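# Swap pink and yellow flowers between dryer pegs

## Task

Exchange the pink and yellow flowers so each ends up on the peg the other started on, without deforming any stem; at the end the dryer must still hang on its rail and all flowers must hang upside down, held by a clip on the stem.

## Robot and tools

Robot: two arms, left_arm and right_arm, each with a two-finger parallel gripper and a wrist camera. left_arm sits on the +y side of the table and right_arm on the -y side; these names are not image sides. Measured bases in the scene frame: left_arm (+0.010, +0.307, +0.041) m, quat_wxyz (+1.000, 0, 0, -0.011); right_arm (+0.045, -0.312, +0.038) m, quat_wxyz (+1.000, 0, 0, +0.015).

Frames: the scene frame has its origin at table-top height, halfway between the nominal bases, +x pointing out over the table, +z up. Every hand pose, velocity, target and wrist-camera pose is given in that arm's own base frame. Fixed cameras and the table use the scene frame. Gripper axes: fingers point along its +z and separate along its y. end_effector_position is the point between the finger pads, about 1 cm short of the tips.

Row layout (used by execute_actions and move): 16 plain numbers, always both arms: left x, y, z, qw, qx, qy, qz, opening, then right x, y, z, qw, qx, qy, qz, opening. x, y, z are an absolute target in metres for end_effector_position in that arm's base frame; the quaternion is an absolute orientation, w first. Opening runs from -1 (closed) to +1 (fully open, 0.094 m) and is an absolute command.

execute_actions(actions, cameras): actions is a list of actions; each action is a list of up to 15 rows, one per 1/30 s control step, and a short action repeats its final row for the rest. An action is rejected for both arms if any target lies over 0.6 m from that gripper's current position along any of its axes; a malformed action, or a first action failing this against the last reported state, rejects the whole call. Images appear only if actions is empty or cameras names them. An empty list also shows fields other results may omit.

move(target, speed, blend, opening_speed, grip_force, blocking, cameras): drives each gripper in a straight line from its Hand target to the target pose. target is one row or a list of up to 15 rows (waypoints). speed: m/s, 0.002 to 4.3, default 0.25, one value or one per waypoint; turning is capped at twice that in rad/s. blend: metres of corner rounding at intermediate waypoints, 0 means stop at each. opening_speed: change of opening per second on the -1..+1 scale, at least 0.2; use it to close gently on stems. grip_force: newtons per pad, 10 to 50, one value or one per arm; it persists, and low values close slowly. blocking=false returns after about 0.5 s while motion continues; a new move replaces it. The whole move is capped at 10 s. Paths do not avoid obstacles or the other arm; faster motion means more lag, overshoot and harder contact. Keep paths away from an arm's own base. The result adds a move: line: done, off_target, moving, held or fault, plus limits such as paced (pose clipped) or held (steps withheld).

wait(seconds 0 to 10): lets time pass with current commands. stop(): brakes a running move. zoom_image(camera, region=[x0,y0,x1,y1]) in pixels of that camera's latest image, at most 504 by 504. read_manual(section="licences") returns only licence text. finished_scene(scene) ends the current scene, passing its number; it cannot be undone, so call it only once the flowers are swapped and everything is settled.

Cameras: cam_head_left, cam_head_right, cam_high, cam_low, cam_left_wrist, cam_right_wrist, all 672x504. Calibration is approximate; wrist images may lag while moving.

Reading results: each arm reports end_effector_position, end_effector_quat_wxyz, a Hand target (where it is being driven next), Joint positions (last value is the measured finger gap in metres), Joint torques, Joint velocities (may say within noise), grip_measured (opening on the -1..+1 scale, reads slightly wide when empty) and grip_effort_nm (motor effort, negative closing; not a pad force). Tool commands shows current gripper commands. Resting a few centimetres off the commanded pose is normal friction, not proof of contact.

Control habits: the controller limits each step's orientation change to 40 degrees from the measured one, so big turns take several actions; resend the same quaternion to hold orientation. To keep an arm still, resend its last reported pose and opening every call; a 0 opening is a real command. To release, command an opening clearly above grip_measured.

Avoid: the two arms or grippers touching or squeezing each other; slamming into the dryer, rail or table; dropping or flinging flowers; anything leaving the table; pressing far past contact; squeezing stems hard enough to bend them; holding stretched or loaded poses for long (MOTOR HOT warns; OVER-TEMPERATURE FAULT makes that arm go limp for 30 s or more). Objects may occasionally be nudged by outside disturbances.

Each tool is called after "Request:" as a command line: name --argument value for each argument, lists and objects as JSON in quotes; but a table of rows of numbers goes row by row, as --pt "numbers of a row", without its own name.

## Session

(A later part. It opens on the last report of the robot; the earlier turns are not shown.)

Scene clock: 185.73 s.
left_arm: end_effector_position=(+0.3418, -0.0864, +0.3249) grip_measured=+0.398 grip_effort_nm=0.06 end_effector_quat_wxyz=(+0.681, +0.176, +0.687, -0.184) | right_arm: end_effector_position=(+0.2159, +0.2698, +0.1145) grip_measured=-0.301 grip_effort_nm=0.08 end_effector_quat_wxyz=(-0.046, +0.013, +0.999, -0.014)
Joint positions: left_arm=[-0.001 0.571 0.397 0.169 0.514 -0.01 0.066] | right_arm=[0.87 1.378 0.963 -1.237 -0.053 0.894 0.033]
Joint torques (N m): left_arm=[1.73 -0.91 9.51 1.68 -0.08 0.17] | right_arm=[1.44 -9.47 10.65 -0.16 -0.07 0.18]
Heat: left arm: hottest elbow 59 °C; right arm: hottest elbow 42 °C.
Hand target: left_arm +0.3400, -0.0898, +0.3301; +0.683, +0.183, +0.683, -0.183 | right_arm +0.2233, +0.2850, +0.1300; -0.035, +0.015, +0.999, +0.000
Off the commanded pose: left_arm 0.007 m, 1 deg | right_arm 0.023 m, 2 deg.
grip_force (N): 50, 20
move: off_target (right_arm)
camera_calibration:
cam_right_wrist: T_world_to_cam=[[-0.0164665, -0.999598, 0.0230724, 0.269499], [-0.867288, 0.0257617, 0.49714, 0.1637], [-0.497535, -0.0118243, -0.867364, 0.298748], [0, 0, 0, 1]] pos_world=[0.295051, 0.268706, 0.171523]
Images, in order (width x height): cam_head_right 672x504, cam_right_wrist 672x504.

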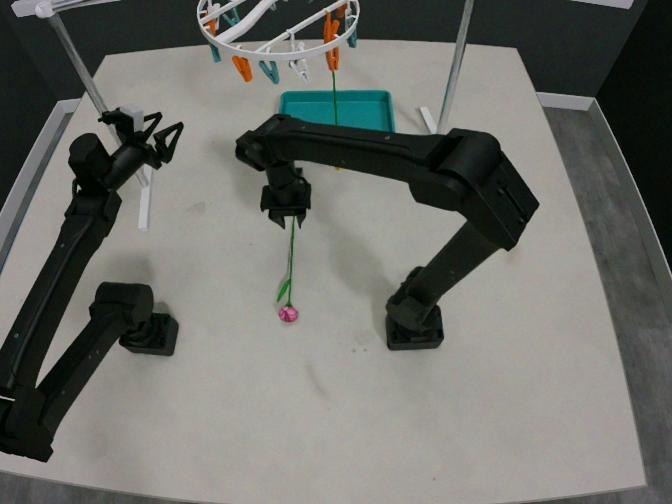

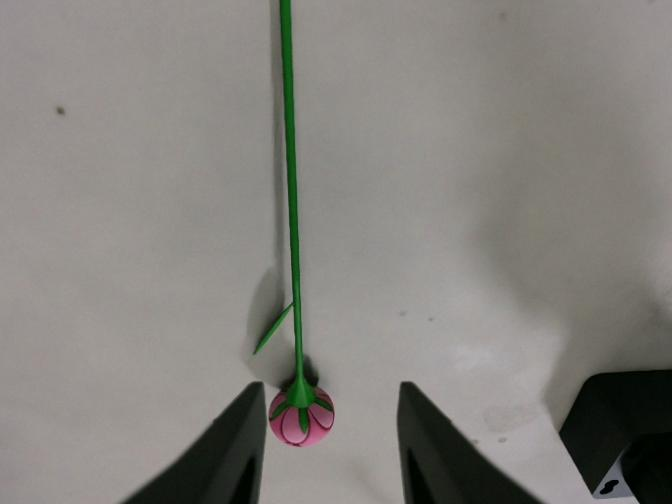

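Request:
move --pt "0.3600 -0.2000 0.2900 0.66800 0.23000 0.66800 -0.23000 0.5 0.2900 0.1500 0.2800 0.55998 -0.17730 0.79974 0.12415 0.1" --pt "0.3830 -0.3720 0.2430 0.65620 0.26340 0.65620 -0.26340 0.5 0.3720 0.1170 0.4080 0.79089 -0.16769 0.53346 0.24861 0.1" --speed 0.3 --blend '[0.03, 0]' --cameras '["all"]'

Request:
zoom_image --camera "cam_right_wrist" --region '[220, 200, 460, 440]'

Request:
zoom_image --camera "cam_left_wrist" --region '[260, 180, 400, 320]'

Scene clock: 206.50 s.
left_arm: end_effector_position=(+0.3731, -0.3565, +0.2182) grip_measured=+0.498 grip_effort_nm=0.06 end_effector_quat_wxyz=(+0.636, +0.266, +0.678, -0.256) | right_arm: end_effector_position=(+0.3693, +0.1202, +0.4011) grip_measured=+0.099 grip_effort_nm=0.07 end_effector_quat_wxyz=(+0.787, -0.172, +0.539, +0.246)
Joint positions: left_arm=[-0.764 1.364 0.534 0.769 -0.007 -0.009 0.07] | right_arm=[0.115 0.834 0.437 0.81 -0.462 0.187 0.052]
Joint torques (N m): left_arm=[1.9 -6.3 10.13 3.11 -0.08 0.15] | right_arm=[-0.26 -0.67 9.33 2.37 0.04 0.19]
Heat: left arm: hottest elbow 59 °C; right arm: hottest elbow 44 °C.
Hand target: left_arm +0.3816, -0.3706, +0.2430; +0.656, +0.263, +0.657, -0.263 | right_arm +0.3718, +0.1170, +0.4079; +0.791, -0.168, +0.534, +0.248
Off the commanded pose: left_arm 0.031 m, 4 deg | right_arm 0.008 m, 1 deg.
grip_force (N): 50, 20
move: off_target (left_arm)
camera_calibration:
cam_left_wrist: T_world_to_cam=[[-0.683151, -0.730259, -0.00520103, -0.0044294], [-0.343801, 0.32789, -0.879937, 0.474908], [0.644287, -0.599342, -0.475062, -0.257968], [0, 0, 0, 1]] pos_world=[0.326453, -0.313563, 0.295315]
cam_right_wrist: T_world_to_cam=[[0.57539, -0.817727, 0.0157527, -0.121587], [-0.0409408, -0.0480334, -0.998006, 0.461532], [0.816854, 0.573598, -0.0611164, -0.257265], [0, 0, 0, 1]] pos_world=[0.299003, 0.0703103, 0.446804]

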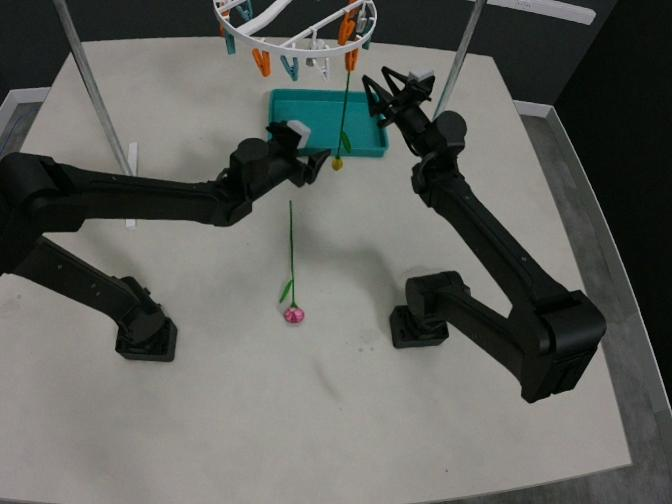

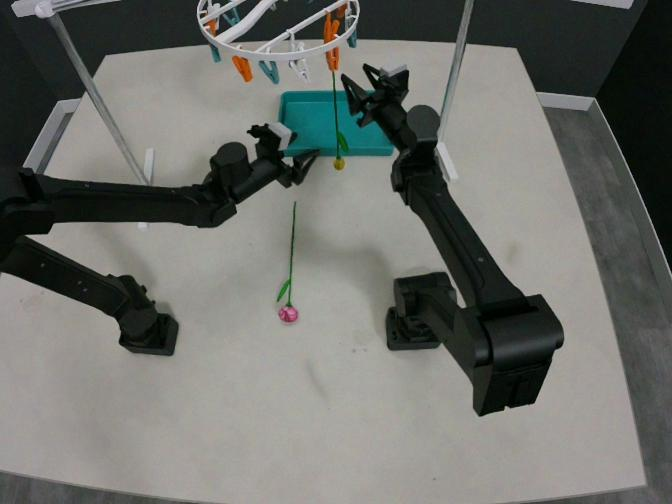

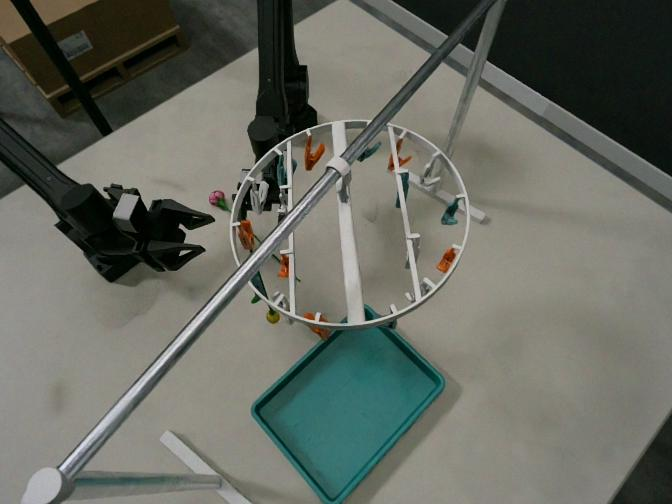

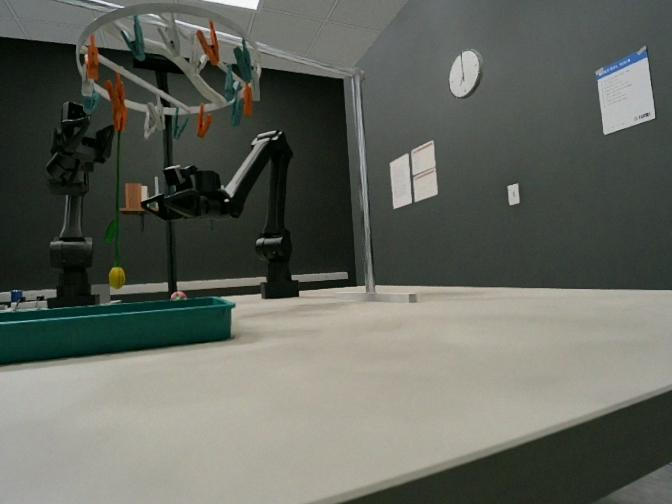

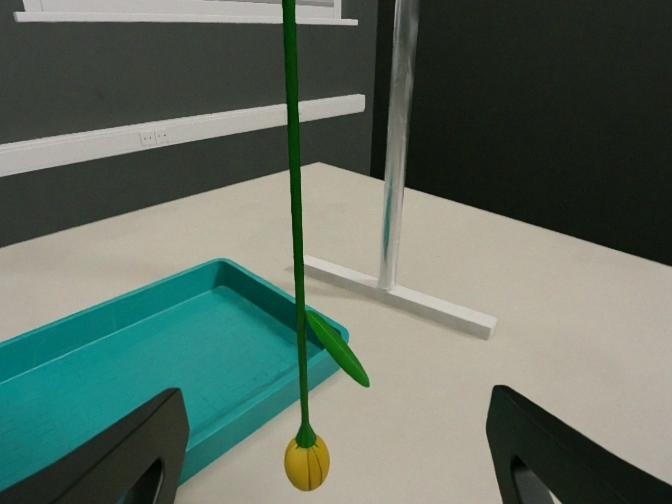

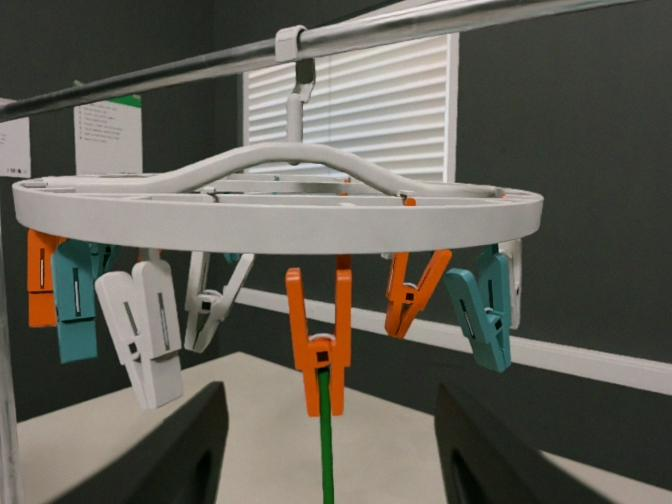

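Scaled by 2.100 from the camera's 672x504 image, which has a finer 960x720 frame.

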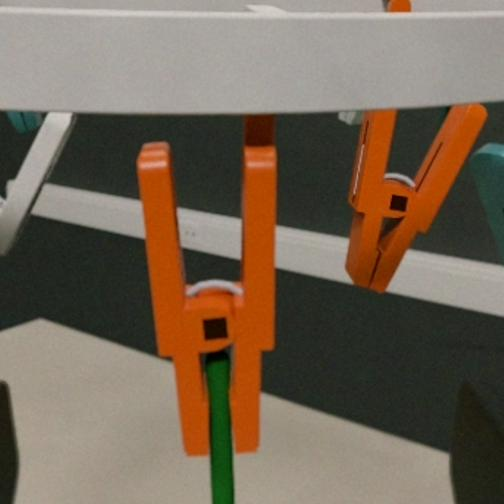

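Scaled by 3.600 from the camera's 672x504 image, which has a finer 960x720 frame.

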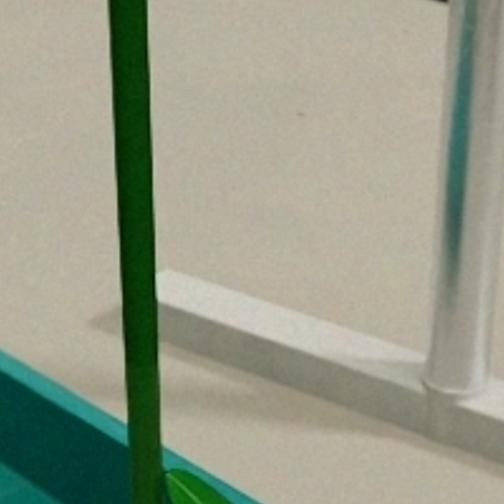

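Request:
move --target '[0.4403, -0.3996, 0.2400, 0.65620, 0.26340, 0.65620, -0.26340, 0.5, 0.4200, 0.1580, 0.4285, 0.79089, -0.16769, 0.53346, 0.24861, 0.1]' --speed 0.1 --cameras '["cam_left_wrist", "cam_right_wrist"]'

Request:
zoom_image --camera "cam_left_wrist" --region '[250, 180, 420, 350]'

Scene clock: 239.73 s.
left_arm: end_effector_position=(+0.4231, -0.3918, +0.2180) grip_measured=+0.498 grip_effort_nm=0.06 end_effector_quat_wxyz=(+0.636, +0.269, +0.674, -0.262) | right_arm: end_effector_position=(+0.4135, +0.1520, +0.3962) grip_measured=+0.099 grip_effort_nm=0.08 end_effector_quat_wxyz=(+0.773, -0.159, +0.560, +0.253)
Joint positions: left_arm=[-0.736 1.519 0.693 0.771 0.035 -0.009 0.07] | right_arm=[0.215 0.992 0.531 0.811 -0.356 0.167 0.052]
Joint torques (N m): left_arm=[3.31 -8.35 10.1 2.91 0.15 0.16] | right_arm=[1.49 -3.08 12.62 2.29 0.18 -0.1]
Heat: left arm: hottest elbow 63 °C; right arm: hottest elbow 47 °C.
Hand target: left_arm +0.4389, -0.3983, +0.2401; +0.656, +0.263, +0.656, -0.263 | right_arm +0.4179, +0.1572, +0.4279; +0.791, -0.167, +0.533, +0.249
Off the commanded pose: left_arm 0.029 m, 3 deg | right_arm 0.033 m, 4 deg.
grip_force (N): 50, 20
move: off_target (left_arm, right_arm)
camera_calibration:
cam_left_wrist: T_world_to_cam=[[-0.693029, -0.720902, -0.00316524, 0.0113543], [-0.336388, 0.327259, -0.883032, 0.500837], [0.637615, -0.610902, -0.469303, -0.314481], [0, 0, 0, 1]] pos_world=[0.376862, -0.347835, 0.294704]
cam_right_wrist: T_world_to_cam=[[0.57096, -0.820512, -0.0276515, -0.101552], [-0.0979508, -0.034642, -0.994588, 0.480108], [0.815114, 0.570578, -0.100149, -0.295304], [0, 0, 0, 1]] pos_world=[0.345715, 0.101801, 0.445127]
Images, in order (width x height): cam_left_wrist 672x504, cam_right_wrist 672x504.

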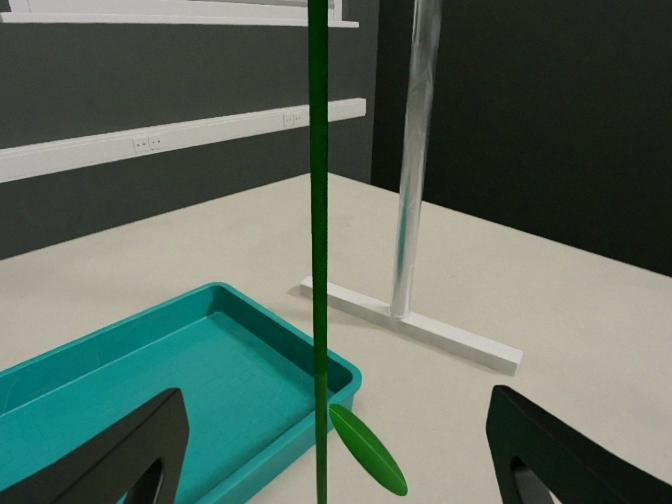

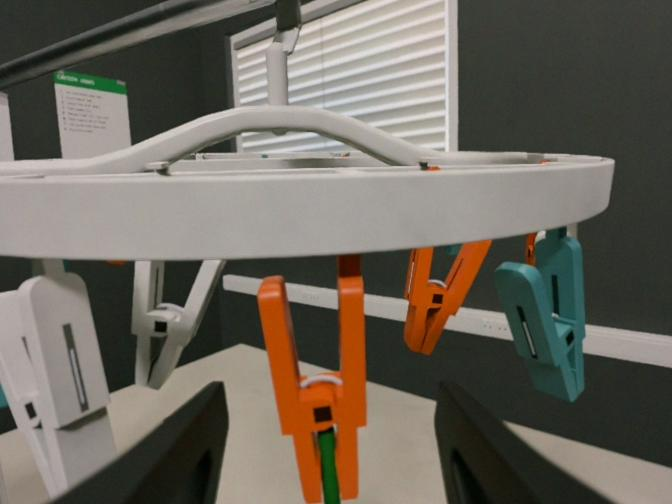

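Scaled by 2.965 from the camera's 672x504 image, which has a finer 960x720 frame.

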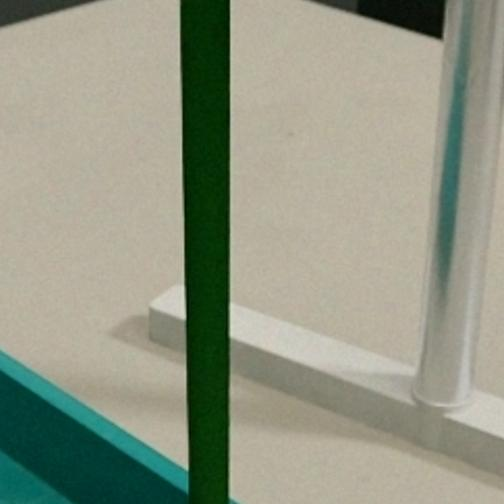

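Request:
move --pt "0.4742 -0.4260 0.2420 0.65620 0.26340 0.65620 -0.26340 0.5 0.4350 0.1718 0.4495 0.79089 -0.16769 0.53346 0.24861 0.1" --pt "0.4742 -0.4260 0.2420 0.65620 0.26340 0.65620 -0.26340 -0.96 0.4350 0.1718 0.4495 0.79089 -0.16769 0.53346 0.24861 0.1" --speed 0.07 --grip_force '[20, 50]' --opening_speed 0.7 --cameras '["cam_left_wrist", "cam_right_wrist"]'

Scene clock: 255.97 s.
left_arm: end_effector_position=(+0.4570, -0.4195, +0.2269) grip_measured=-0.921 grip_effort_nm=-0.49 end_effector_quat_wxyz=(+0.645, +0.266, +0.665, -0.266) | right_arm: end_effector_position=(+0.4277, +0.1652, +0.4218) grip_measured=+0.099 grip_effort_nm=0.07 end_effector_quat_wxyz=(+0.779, -0.160, +0.551, +0.252)
Joint positions: left_arm=[-0.73 1.61 0.816 0.768 0.041 -0.009 0.004] | right_arm=[0.247 1.021 0.61 0.779 -0.327 0.153 0.052]
Joint torques (N m): left_arm=[3.37 -9.82 10.4 1.78 0.15 0.16] | right_arm=[1.55 -3.9 12.77 1.46 0.17 -0.13]
Heat: left arm: hottest elbow 60 °C; right arm: hottest elbow 48 °C.
Hand target: left_arm +0.4732, -0.4249, +0.2422; +0.656, +0.263, +0.656, -0.263 | right_arm +0.4332, +0.1711, +0.4489; +0.791, -0.167, +0.533, +0.249
Off the commanded pose: left_arm 0.024 m, 2 deg | right_arm 0.029 m, 3 deg.
grip_force (N): 20, 50
move: off_target (left_arm, right_arm); target 2's new opening was sent with left_arm's hand 0.024 m and 2 deg from that target
camera_calibration:
cam_left_wrist: T_world_to_cam=[[-0.693529, -0.720418, -0.00389772, 0.0155513], [-0.318109, 0.311081, -0.895564, 0.51687], [0.646393, -0.619859, -0.444916, -0.362092], [0, 0, 0, 1]] pos_world=[0.409261, -0.374032, 0.30185]
cam_right_wrist: T_world_to_cam=[[0.571635, -0.820317, -0.0176957, -0.102552], [-0.0765364, -0.0318366, -0.996558, 0.498657], [0.816931, 0.571022, -0.080983, -0.32074], [0, 0, 0, 1]] pos_world=[0.35881, 0.1149, 0.469152]
Images, in order (width x height): cam_left_wrist 672x504, cam_right_wrist 672x504.

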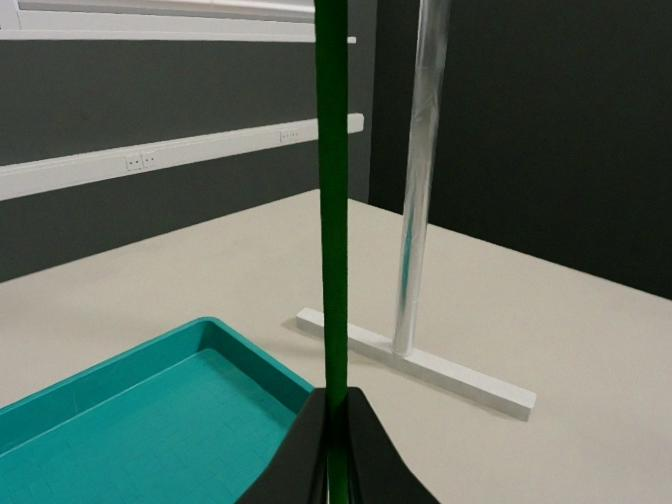

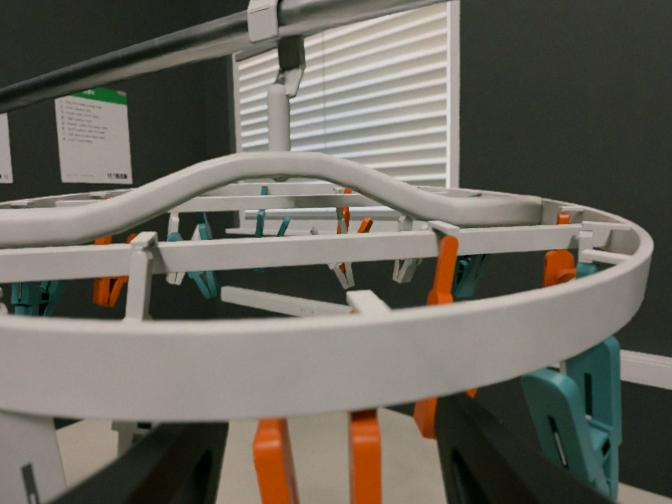

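Request:
move --target '[0.4742, -0.4260, 0.2420, 0.65620, 0.26340, 0.65620, -0.26340, -0.96, 0.4333, 0.1743, 0.4435, 0.79089, -0.16769, 0.53346, 0.24861, 0.1]' --speed 0.1 --grip_force '[20, 50]' --cameras '["cam_right_wrist"]'

Scene clock: 275.73 s.
left_arm: end_effector_position=(+0.4570, -0.4195, +0.2269) grip_measured=-0.922 grip_effort_nm=-0.51 end_effector_quat_wxyz=(+0.645, +0.266, +0.665, -0.266) | right_arm: end_effector_position=(+0.4288, +0.1683, +0.4191) grip_measured=+0.099 grip_effort_nm=0.08 end_effector_quat_wxyz=(+0.777, -0.160, +0.554, +0.252)
Joint positions: left_arm=[-0.73 1.61 0.816 0.768 0.041 -0.009 0.004] | right_arm=[0.257 1.028 0.61 0.779 -0.318 0.149 0.052]
Joint torques (N m): left_arm=[3.43 -9.88 10.39 1.74 0.15 0.16] | right_arm=[1.2 -4.01 11.84 2.13 0.18 -0.11]
Heat: left arm: hottest elbow 60 °C; right arm: hottest elbow 51 °C.
Hand target: left_arm +0.4732, -0.4249, +0.2422; +0.656, +0.263, +0.656, -0.263 | right_arm +0.4320, +0.1738, +0.4430; +0.791, -0.167, +0.533, +0.249
Off the commanded pose: left_arm 0.024 m, 2 deg | right_arm 0.026 m, 3 deg.
grip_force (N): 20, 50
move: off_target (left_arm, right_arm)
camera_calibration:
cam_right_wrist: T_world_to_cam=[[0.571246, -0.820551, -0.0193561, -0.0997666], [-0.0816598, -0.0333523, -0.996102, 0.498472], [0.816707, 0.5706, -0.0860583, -0.321309], [0, 0, 0, 1]] pos_world=[0.360111, 0.1181, 0.466946]
Images, in order (width x height): cam_right_wrist 672x504.

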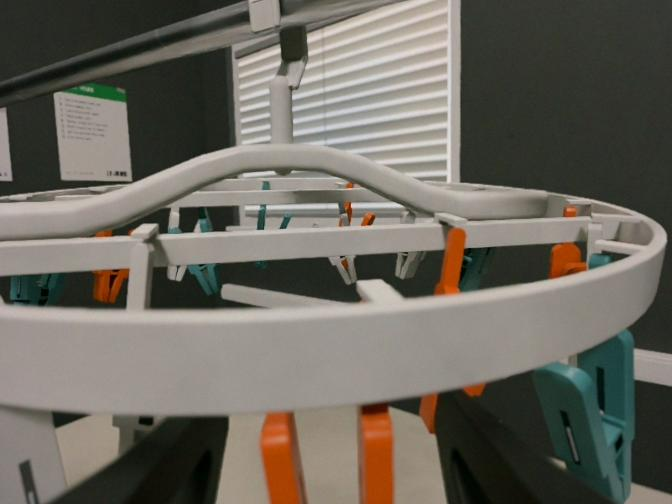

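Request:
move --pt "0.4742 -0.4260 0.2420 0.65620 0.26340 0.65620 -0.26340 -0.96 0.4333 0.1743 0.4405 0.79089 -0.16769 0.53346 0.24861 0.1" --pt "0.4742 -0.4260 0.2420 0.65620 0.26340 0.65620 -0.26340 -0.96 0.4333 0.1743 0.4405 0.79089 -0.16769 0.53346 0.24861 -0.64" --speed 0.1 --opening_speed 0.5 --grip_force '[20, 50]' --cameras '["cam_right_wrist", "cam_low"]'

Request:
zoom_image --camera "cam_low" --region '[300, 0, 552, 252]'

Scene clock: 285.07 s.
left_arm: end_effector_position=(+0.4571, -0.4196, +0.2260) grip_measured=-0.922 grip_effort_nm=-0.51 end_effector_quat_wxyz=(+0.645, +0.266, +0.666, -0.266) | right_arm: end_effector_position=(+0.4298, +0.1684, +0.4179) grip_measured=-0.584 grip_effort_nm=-0.98 end_effector_quat_wxyz=(+0.777, -0.160, +0.554, +0.251)
Joint positions: left_arm=[-0.73 1.612 0.816 0.768 0.041 -0.009 0.004] | right_arm=[0.257 1.032 0.61 0.781 -0.317 0.148 0.02]
Joint torques (N m): left_arm=[3.43 -9.93 10.37 1.77 0.15 0.16] | right_arm=[1.38 -4.07 11.45 2.43 0.12 -0.11]
Heat: left arm: hottest elbow 60 °C; right arm: hottest elbow 51 °C.
Hand target: left_arm +0.4732, -0.4249, +0.2421; +0.656, +0.263, +0.656, -0.263 | right_arm +0.4322, +0.1738, +0.4401; +0.791, -0.167, +0.534, +0.249
Off the commanded pose: left_arm 0.024 m, 2 deg | right_arm 0.024 m, 3 deg.
grip_force (N): 20, 50
move: off_target (left_arm, right_arm); target 2's new opening was sent with right_arm's hand 0.024 m and 3 deg from that target
camera_calibration:
cam_right_wrist: T_world_to_cam=[[0.570017, -0.821406, -0.0192826, -0.0996853], [-0.0829827, -0.0342057, -0.995964, 0.497978], [0.817431, 0.569317, -0.0876604, -0.321697], [0, 0, 0, 1]] pos_world=[0.361111, 0.118299, 0.465845]
Images, in order (width x height): cam_low 672x504, cam_right_wrist 672x504.

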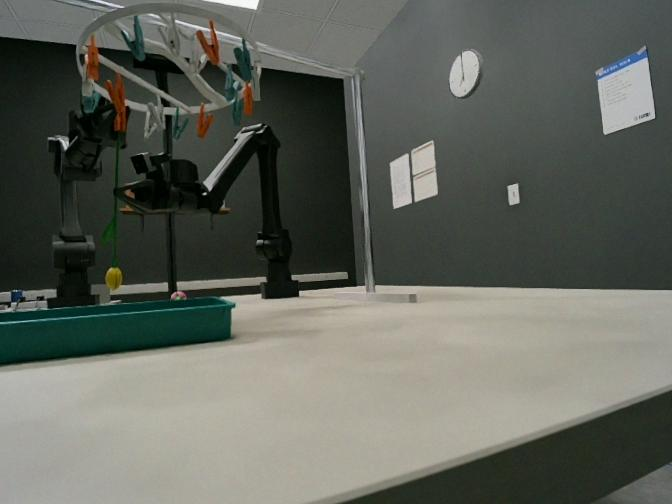

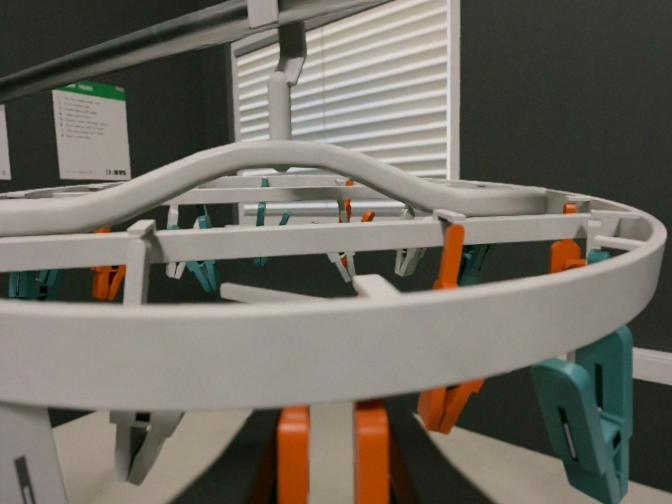

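Scaled by 2.000 from the camera's 672x504 image, which has a finer 960x720 frame.

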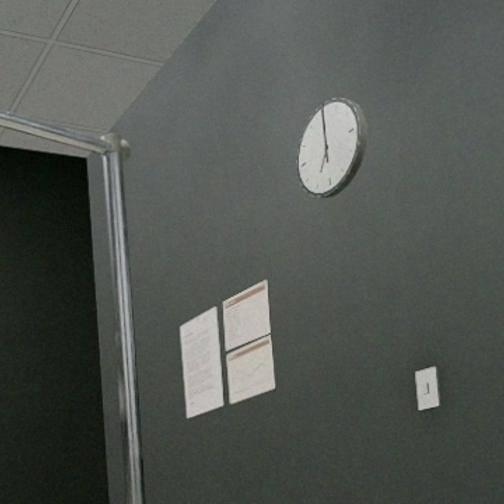

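Request:
move --target '[0.4662, -0.4200, 0.1950, 0.65620, 0.26340, 0.65620, -0.26340, -0.96, 0.4333, 0.1743, 0.4405, 0.79089, -0.16769, 0.53346, 0.24861, -0.64]' --speed 0.12 --grip_force '[20, 50]' --cameras '["cam_low", "cam_left_wrist"]'

Request:
zoom_image --camera "cam_low" --region '[40, 50, 240, 300]'

Scene clock: 288.47 s.
left_arm: end_effector_position=(+0.4611, -0.4232, +0.1942) grip_measured=-0.922 grip_effort_nm=-0.51 end_effector_quat_wxyz=(+0.648, +0.265, +0.662, -0.267) | right_arm: end_effector_position=(+0.4298, +0.1684, +0.4179) grip_measured=-0.585 grip_effort_nm=-1.03 end_effector_quat_wxyz=(+0.777, -0.160, +0.554, +0.251)
Joint positions: left_arm=[-0.73 1.704 0.807 0.88 0.041 -0.009 0.004] | right_arm=[0.257 1.032 0.61 0.781 -0.317 0.148 0.019]
Joint torques (N m): left_arm=[3.25 -10.75 6.32 3.14 0.09 0.16] | right_arm=[1.38 -4.07 11.41 2.45 0.13 -0.12]
Heat: left arm: hottest elbow 60 °C; right arm: hottest elbow 51 °C.
Hand target: left_arm +0.4662, -0.4199, +0.1949; +0.656, +0.263, +0.656, -0.263 | right_arm +0.4322, +0.1738, +0.4401; +0.791, -0.167, +0.534, +0.249
Off the commanded pose: left_arm 0.006 m, 1 deg | right_arm 0.024 m, 3 deg.
grip_force (N): 20, 50
move: off_target (right_arm)
camera_calibration:
cam_left_wrist: T_world_to_cam=[[-0.693493, -0.720451, -0.00418311, 0.0156626], [-0.311477, 0.305048, -0.89996, 0.485337], [0.649653, -0.622813, -0.435953, -0.386094], [0, 0, 0, 1]] pos_world=[0.41286, -0.377231, 0.268531]
Images, in order (width x height): cam_low 672x504, cam_left_wrist 672x504.

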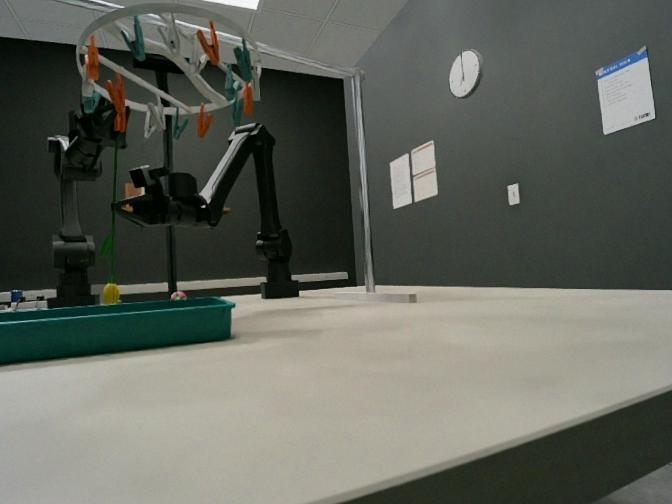

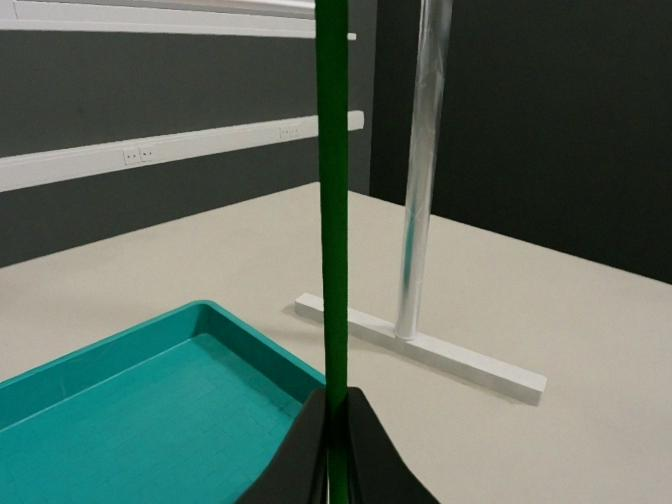

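Scaled by 2.016 from the camera's 672x504 image, which has a finer 960x720 frame.

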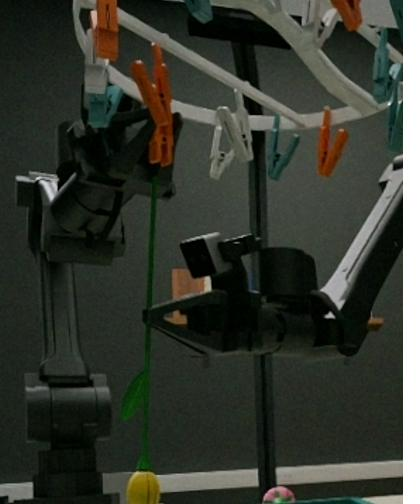

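Request:
move --pt "0.3650 -0.3230 0.2000 0.65620 0.26340 0.65620 -0.26340 -0.96 0.4333 0.1743 0.4405 0.79089 -0.16769 0.53346 0.24861 -0.64" --pt "0.3650 -0.3230 0.2000 0.65620 0.26340 0.65620 -0.26340 -0.96 0.4333 0.1743 0.4405 0.79089 -0.16769 0.53346 0.24861 0.1" --pt "0.3650 -0.3230 0.2150 0.65620 0.26340 0.65620 -0.26340 -0.96 0.3677 0.1285 0.4200 0.79089 -0.16769 0.53346 0.24861 0.1" --speed '[0.2, 0.1, 0.15]' --opening_speed 0.8 --grip_force '[20, 50]' --cameras '["cam_low", "cam_left_wrist", "cam_right_wrist"]'

Request:
zoom_image --camera "cam_low" --region '[40, 50, 240, 300]'

Scene clock: 316.53 s.
left_arm: end_effector_position=(+0.3595, -0.3255, +0.2033) grip_measured=-0.922 grip_effort_nm=-0.51 end_effector_quat_wxyz=(+0.647, +0.266, +0.663, -0.267) | right_arm: end_effector_position=(+0.3678, +0.1321, +0.4255) grip_measured=+0.099 grip_effort_nm=0.07 end_effector_quat_wxyz=(+0.796, -0.174, +0.526, +0.245)
Joint positions: left_arm=[-0.714 1.36 0.429 0.911 0.058 -0.009 0.004] | right_arm=[0.165 0.817 0.481 0.771 -0.416 0.165 0.052]
Joint torques (N m): left_arm=[3.49 -7.82 6.79 1.84 0.15 0.16] | right_arm=[-0.32 -2.02 7.88 1.29 0.01 0.19]
Heat: left arm: hottest elbow 57 °C; right arm: hottest elbow 52 °C.
Hand target: left_arm +0.3648, -0.3229, +0.2149; +0.656, +0.263, +0.656, -0.263 | right_arm +0.3677, +0.1285, +0.4201; +0.791, -0.168, +0.533, +0.249
Off the commanded pose: left_arm 0.013 m, 1 deg | right_arm 0.007 m, 1 deg.
grip_force (N): 20, 50
move: off_target (left_arm); target 2's new opening was sent with right_arm's hand 0.024 m and 3 deg from that target
camera_calibration:
cam_left_wrist: T_world_to_cam=[[-0.69406, -0.719908, -0.00373196, 0.0159018], [-0.314027, 0.307409, -0.898269, 0.433342], [0.647818, -0.622281, -0.43943, -0.253688], [0, 0, 0, 1]] pos_world=[0.311461, -0.27963, 0.277839]
cam_right_wrist: T_world_to_cam=[[0.574615, -0.817876, 0.0299394, -0.1171], [-0.00931939, -0.0431182, -0.999027, 0.474578], [0.818371, 0.573777, -0.0323985, -0.274182], [0, 0, 0, 1]] pos_world=[0.296093, 0.0820087, 0.468739]
Images, in order (width x height): cam_low 672x504, cam_left_wrist 672x504, cam_right_wrist 672x504.

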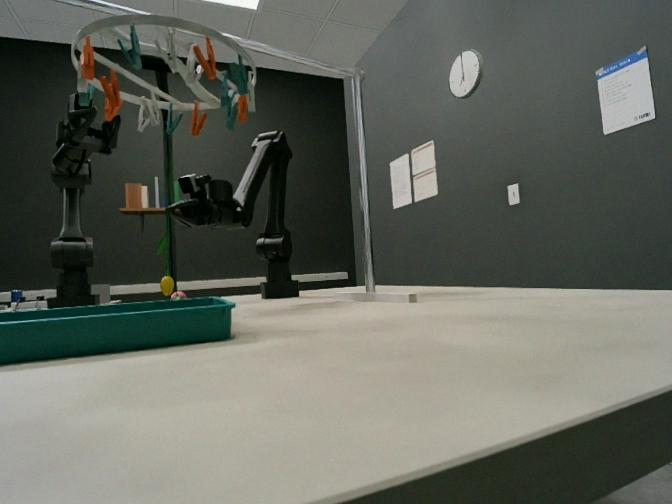

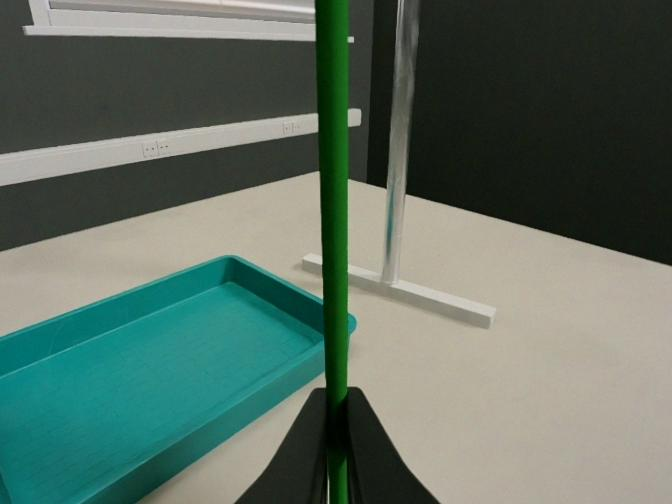

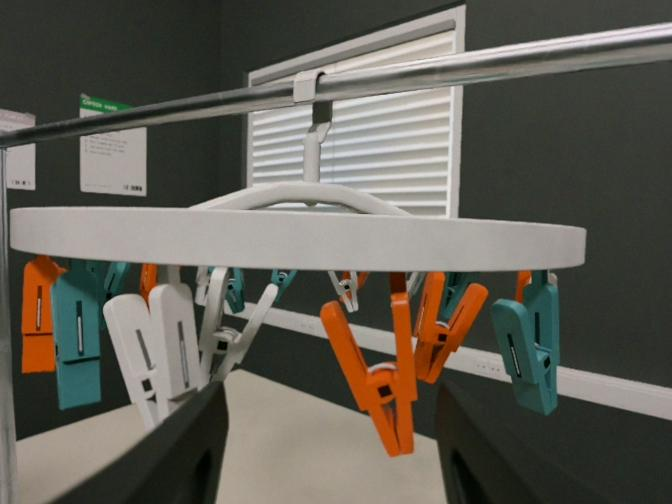

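Scaled by 2.016 from the camera's 672x504 image, which has a finer 960x720 frame.

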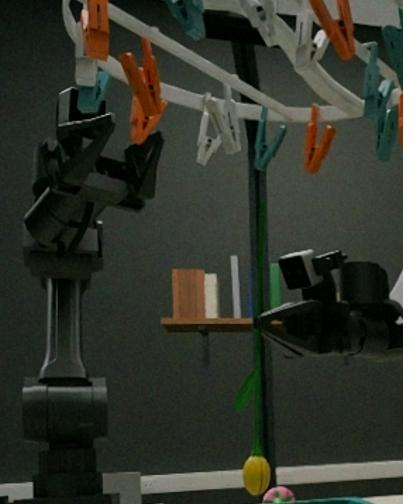

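Request:
move --target '[0.3650, -0.3230, 0.2150, 0.65620, 0.26340, 0.65620, -0.26340, -0.96, 0.3000, 0.1950, 0.2880, 0.60200, -0.37090, 0.60200, 0.37090, 0.0]' --speed 0.2 --grip_force '[20, 50]' --cameras '["cam_right_wrist"]'

Scene clock: 325.73 s.
left_arm: end_effector_position=(+0.3595, -0.3255, +0.2033) grip_measured=-0.922 grip_effort_nm=-0.51 end_effector_quat_wxyz=(+0.647, +0.266, +0.663, -0.267) | right_arm: end_effector_position=(+0.3019, +0.1915, +0.2953) grip_measured=+0.001 grip_effort_nm=-0.08 end_effector_quat_wxyz=(+0.609, -0.365, +0.600, +0.369)
Joint positions: left_arm=[-0.714 1.36 0.429 0.911 0.058 -0.009 0.004] | right_arm=[0.167 0.784 0.367 0.44 -0.925 0.017 0.047]
Joint torques (N m): left_arm=[3.43 -7.82 6.78 1.8 0.15 0.16] | right_arm=[1.32 0.03 7.95 1.44 -0.06 -0.11]
Heat: left arm: hottest elbow 56 °C; right arm: hottest elbow 51 °C.
Hand target: left_arm +0.3648, -0.3229, +0.2149; +0.656, +0.263, +0.656, -0.263 | right_arm +0.2999, +0.1948, +0.2880; +0.602, -0.371, +0.602, +0.371
Off the commanded pose: left_arm 0.013 m, 1 deg | right_arm 0.008 m, 1 deg.
grip_force (N): 20, 50
move: off_target (left_arm)
camera_calibration:
cam_right_wrist: T_world_to_cam=[[0.89018, -0.455485, 0.0105787, -0.185772], [-0.174802, -0.362883, -0.915292, 0.432839], [0.420741, 0.812926, -0.402651, -0.0749585], [0, 0, 0, 1]] pos_world=[0.27257, 0.133389, 0.367957]
Images, in order (width x height): cam_right_wrist 672x504.

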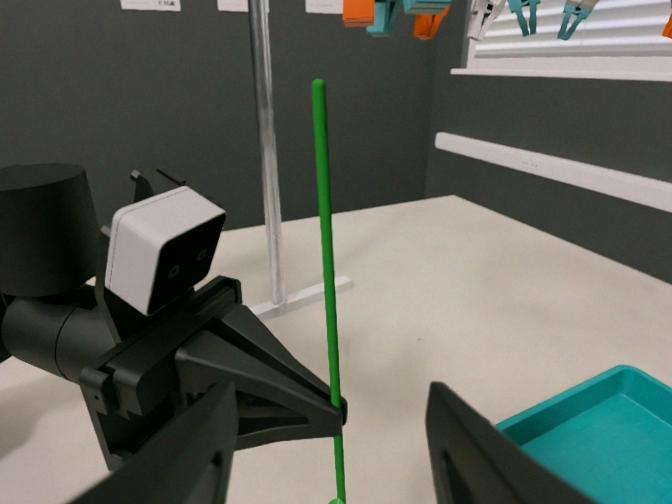

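Request:
move --pt "0.3650 -0.3230 0.2150 0.65620 0.26340 0.65620 -0.26340 -0.96 0.3200 0.2300 0.2640 0.60200 -0.37090 0.60200 0.37090 0.0" --pt "0.3650 -0.3230 0.2150 0.65620 0.26340 0.65620 -0.26340 -0.96 0.3455 0.2800 0.2640 0.60200 -0.37090 0.60200 0.37090 0.0" --speed 0.15 --blend 0.015 --grip_force '[20, 20]' --cameras '["cam_right_wrist", "cam_low"]'

Request:
zoom_image --camera "cam_low" --region '[100, 100, 300, 300]'

Scene clock: 342.17 s.
left_arm: end_effector_position=(+0.3658, -0.3182, +0.2039) grip_measured=-0.923 grip_effort_nm=-0.51 end_effector_quat_wxyz=(+0.650, +0.258, +0.666, -0.260) | right_arm: end_effector_position=(+0.3308, +0.2655, +0.2332) grip_measured=+0.001 grip_effort_nm=-0.07 end_effector_quat_wxyz=(+0.578, -0.362, +0.629, +0.372)
Joint positions: left_arm=[-0.696 1.358 0.429 0.909 0.054 -0.009 0.004] | right_arm=[0.419 1.107 0.388 0.65 -0.673 0.007 0.047]
Joint torques (N m): left_arm=[2.14 -7.71 6.8 1.89 0.32 0.16] | right_arm=[2.14 -3.14 11.88 2.66 0.15 -0.02]
Heat: left arm: hottest elbow 54 °C; right arm: hottest elbow 48 °C.
Hand target: left_arm +0.3648, -0.3229, +0.2150; +0.656, +0.263, +0.656, -0.263 | right_arm +0.3432, +0.2782, +0.2641; +0.602, -0.371, +0.602, +0.371
Off the commanded pose: left_arm 0.012 m, 2 deg | right_arm 0.037 m, 4 deg.
grip_force (N): 20, 20
move: off_target (left_arm, right_arm)
camera_calibration:
cam_right_wrist: T_world_to_cam=[[0.88899, -0.456051, -0.0414094, -0.164375], [-0.244411, -0.396069, -0.885095, 0.432747], [0.387248, 0.796961, -0.463565, -0.142736], [0, 0, 0, 1]] pos_world=[0.30717, 0.21019, 0.310048]
Images, in order (width x height): cam_low 672x504, cam_right_wrist 672x504.

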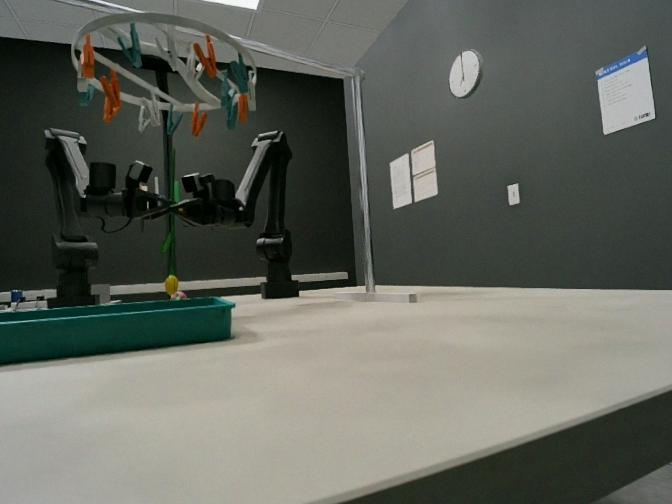

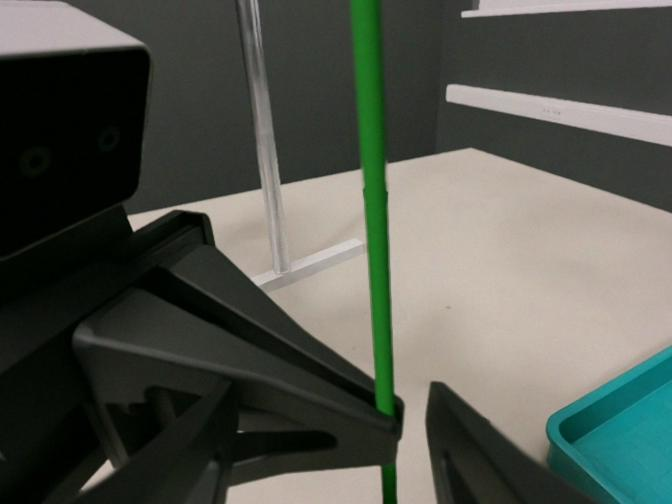

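Scaled by 2.520 from the camera's 672x504 image, which has a finer 960x720 frame.

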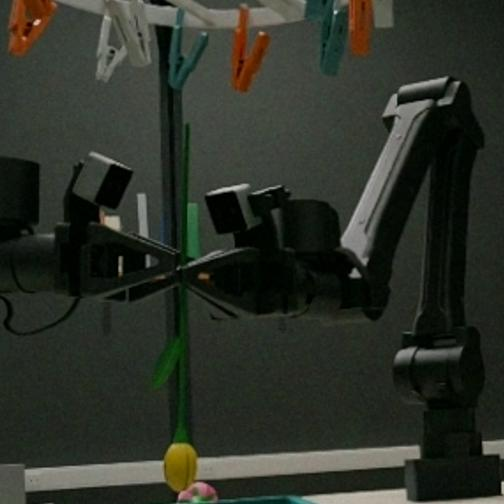

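Request:
move --pt "0.3650 -0.3230 0.2150 0.65620 0.26340 0.65620 -0.26340 -0.96 0.3180 0.2260 0.2550 0.60200 -0.37090 0.60200 0.37090 0.0" --pt "0.3650 -0.3230 0.2150 0.65620 0.26340 0.65620 -0.26340 -0.96 0.3180 0.2260 0.2950 0.60200 -0.37090 0.60200 0.37090 0.0" --speed 0.12 --blend 0.005 --grip_force '[20, 20]' --cameras '["cam_right_wrist"]'

Scene clock: 349.93 s.
left_arm: end_effector_position=(+0.3652, -0.3188, +0.2039) grip_measured=-0.923 grip_effort_nm=-0.51 end_effector_quat_wxyz=(+0.649, +0.260, +0.665, -0.261) | right_arm: end_effector_position=(+0.3074, +0.2264, +0.2689) grip_measured=+0.001 grip_effort_nm=-0.07 end_effector_quat_wxyz=(+0.583, -0.367, +0.617, +0.379)
Joint positions: left_arm=[-0.696 1.358 0.429 0.909 0.059 -0.009 0.004] | right_arm=[0.298 0.886 0.369 0.472 -0.814 0.007 0.047]
Joint torques (N m): left_arm=[2.14 -7.65 6.79 1.89 0.15 0.15] | right_arm=[-0.38 -2.32 11.63 1.5 -0.12 -0.04]
Heat: left arm: hottest elbow 54 °C; right arm: hottest elbow 49 °C.
Hand target: left_arm +0.3648, -0.3229, +0.2150; +0.656, +0.263, +0.656, -0.263 | right_arm +0.3168, +0.2255, +0.2948; +0.602, -0.371, +0.602, +0.371
Off the commanded pose: left_arm 0.012 m, 1 deg | right_arm 0.028 m, 3 deg.
grip_force (N): 20, 20
move: off_target (left_arm, right_arm)
camera_calibration:
cam_right_wrist: T_world_to_cam=[[0.89865, -0.437554, -0.0312213, -0.169861], [-0.219358, -0.3866, -0.89578, 0.436074], [0.379882, 0.811842, -0.443399, -0.092573], [0, 0, 0, 1]] pos_world=[0.283469, 0.169418, 0.344276]
Images, in order (width x height): cam_right_wrist 672x504.

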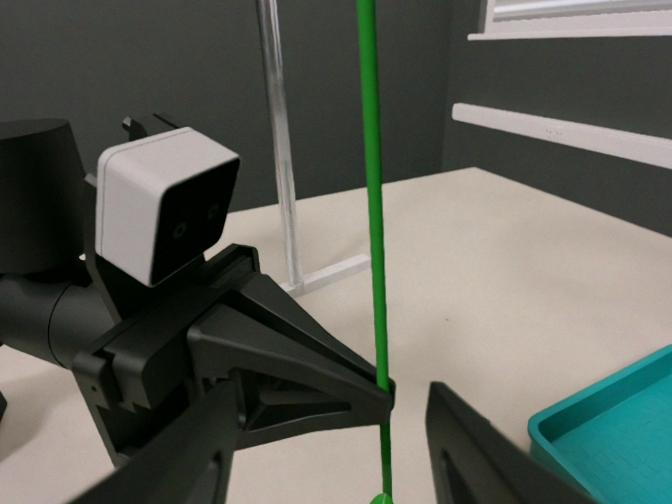

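Request:
zoom_image --camera "cam_right_wrist" --region '[330, 250, 450, 410]'

Scaled by 3.150 from the camera's 672x504 image, which has a finer 960x720 frame.

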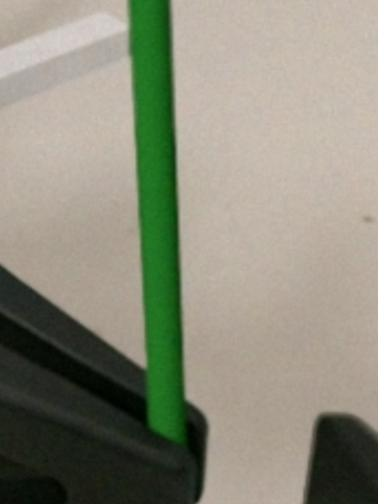

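Request:
move --target '[0.3650, -0.3230, 0.2150, 0.65620, 0.26340, 0.65620, -0.26340, -0.96, 0.3200, 0.2260, 0.3200, 0.61848, -0.35966, 0.58692, 0.37901, 0.0]' --speed 0.15 --grip_force '[20, 20]' --cameras '["cam_right_wrist"]'

Scene clock: 369.97 s.
left_arm: end_effector_position=(+0.3652, -0.3188, +0.2039) grip_measured=-0.923 grip_effort_nm=-0.51 end_effector_quat_wxyz=(+0.649, +0.260, +0.665, -0.261) | right_arm: end_effector_position=(+0.3075, +0.2261, +0.2851) grip_measured=+0.001 grip_effort_nm=-0.07 end_effector_quat_wxyz=(+0.593, -0.361, +0.608, +0.384)
Joint positions: left_arm=[-0.696 1.358 0.429 0.909 0.059 -0.009 0.004] | right_arm=[0.298 0.867 0.383 0.484 -0.813 0.038 0.047]
Joint torques (N m): left_arm=[2.14 -7.65 6.82 1.89 0.15 0.15] | right_arm=[-0.09 -1.96 12.38 2.51 0.08 0.18]
Heat: left arm: hottest elbow 53 °C; right arm: hottest elbow 51 °C.
Hand target: left_arm +0.3648, -0.3229, +0.2150; +0.656, +0.263, +0.656, -0.263 | right_arm +0.3180, +0.2251, +0.3198; +0.619, -0.360, +0.587, +0.379
Off the commanded pose: left_arm 0.012 m, 1 deg | right_arm 0.037 m, 4 deg.
grip_force (N): 20, 20
move: off_target (left_arm, right_arm)
camera_calibration:
cam_right_wrist: T_world_to_cam=[[0.898194, -0.438604, -0.0295682, -0.169678], [-0.206589, -0.361778, -0.909086, 0.444827], [0.388032, 0.822644, -0.415557, -0.0981078], [0, 0, 0, 1]] pos_world=[0.282369, 0.167215, 0.3586]
Images, in order (width x height): cam_right_wrist 672x504.

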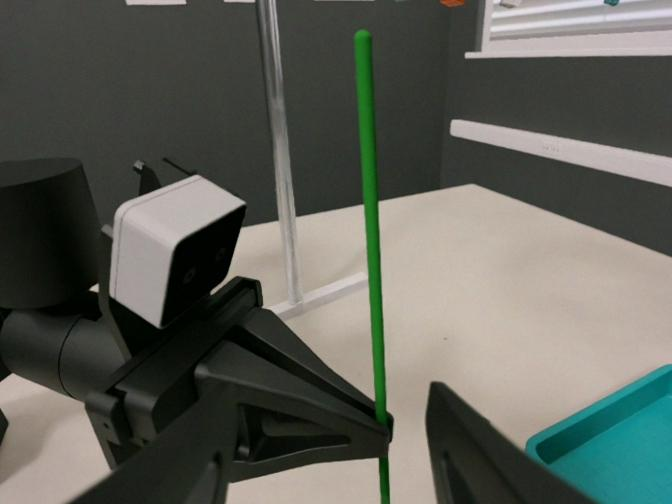

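Request:
move --target '[0.3650, -0.3230, 0.2150, 0.65620, 0.26340, 0.65620, -0.26340, -0.96, 0.3550, 0.2720, 0.3250, 0.61848, -0.35966, 0.58692, 0.37901, 0.0]' --speed 0.12 --grip_force '[20, 20]' --cameras '["cam_right_wrist"]'

Scene clock: 379.40 s.
left_arm: end_effector_position=(+0.3652, -0.3188, +0.2039) grip_measured=-0.923 grip_effort_nm=-0.51 end_effector_quat_wxyz=(+0.649, +0.260, +0.665, -0.261) | right_arm: end_effector_position=(+0.3444, +0.2626, +0.2955) grip_measured=+0.001 grip_effort_nm=-0.07 end_effector_quat_wxyz=(+0.600, -0.355, +0.609, +0.378)
Joint positions: left_arm=[-0.696 1.358 0.429 0.909 0.059 -0.009 0.004] | right_arm=[0.391 1.024 0.488 0.543 -0.7 0.039 0.047]
Joint torques (N m): left_arm=[2.14 -7.71 6.8 1.88 0.15 0.16] | right_arm=[1.55 -3.31 12.15 2.59 0.08 0.07]
Heat: left arm: hottest elbow 52 °C; right arm: hottest elbow 52 °C.
Hand target: left_arm +0.3648, -0.3229, +0.2150; +0.656, +0.263, +0.656, -0.263 | right_arm +0.3531, +0.2707, +0.3248; +0.618, -0.360, +0.587, +0.379
Off the commanded pose: left_arm 0.012 m, 1 deg | right_arm 0.033 m, 3 deg.
grip_force (N): 20, 20
move: off_target (left_arm, right_arm)
camera_calibration:
cam_right_wrist: T_world_to_cam=[[0.889344, -0.456534, -0.0253832, -0.179946], [-0.208039, -0.354582, -0.911587, 0.474417], [0.40717, 0.815995, -0.410322, -0.14451], [0, 0, 0, 1]] pos_world=[0.317571, 0.203987, 0.368609]
Images, in order (width x height): cam_right_wrist 672x504.

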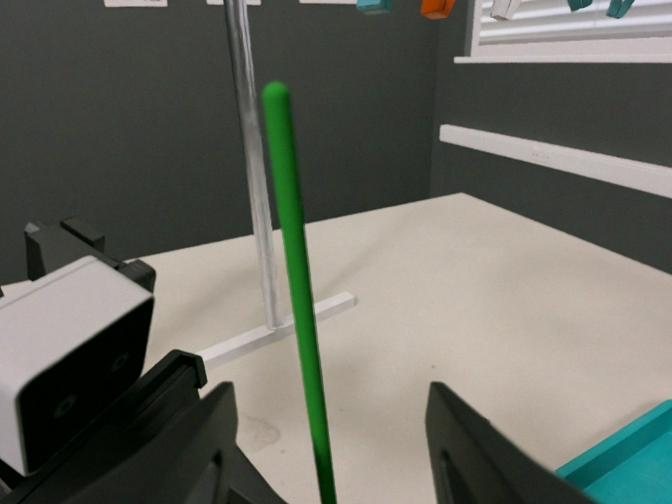

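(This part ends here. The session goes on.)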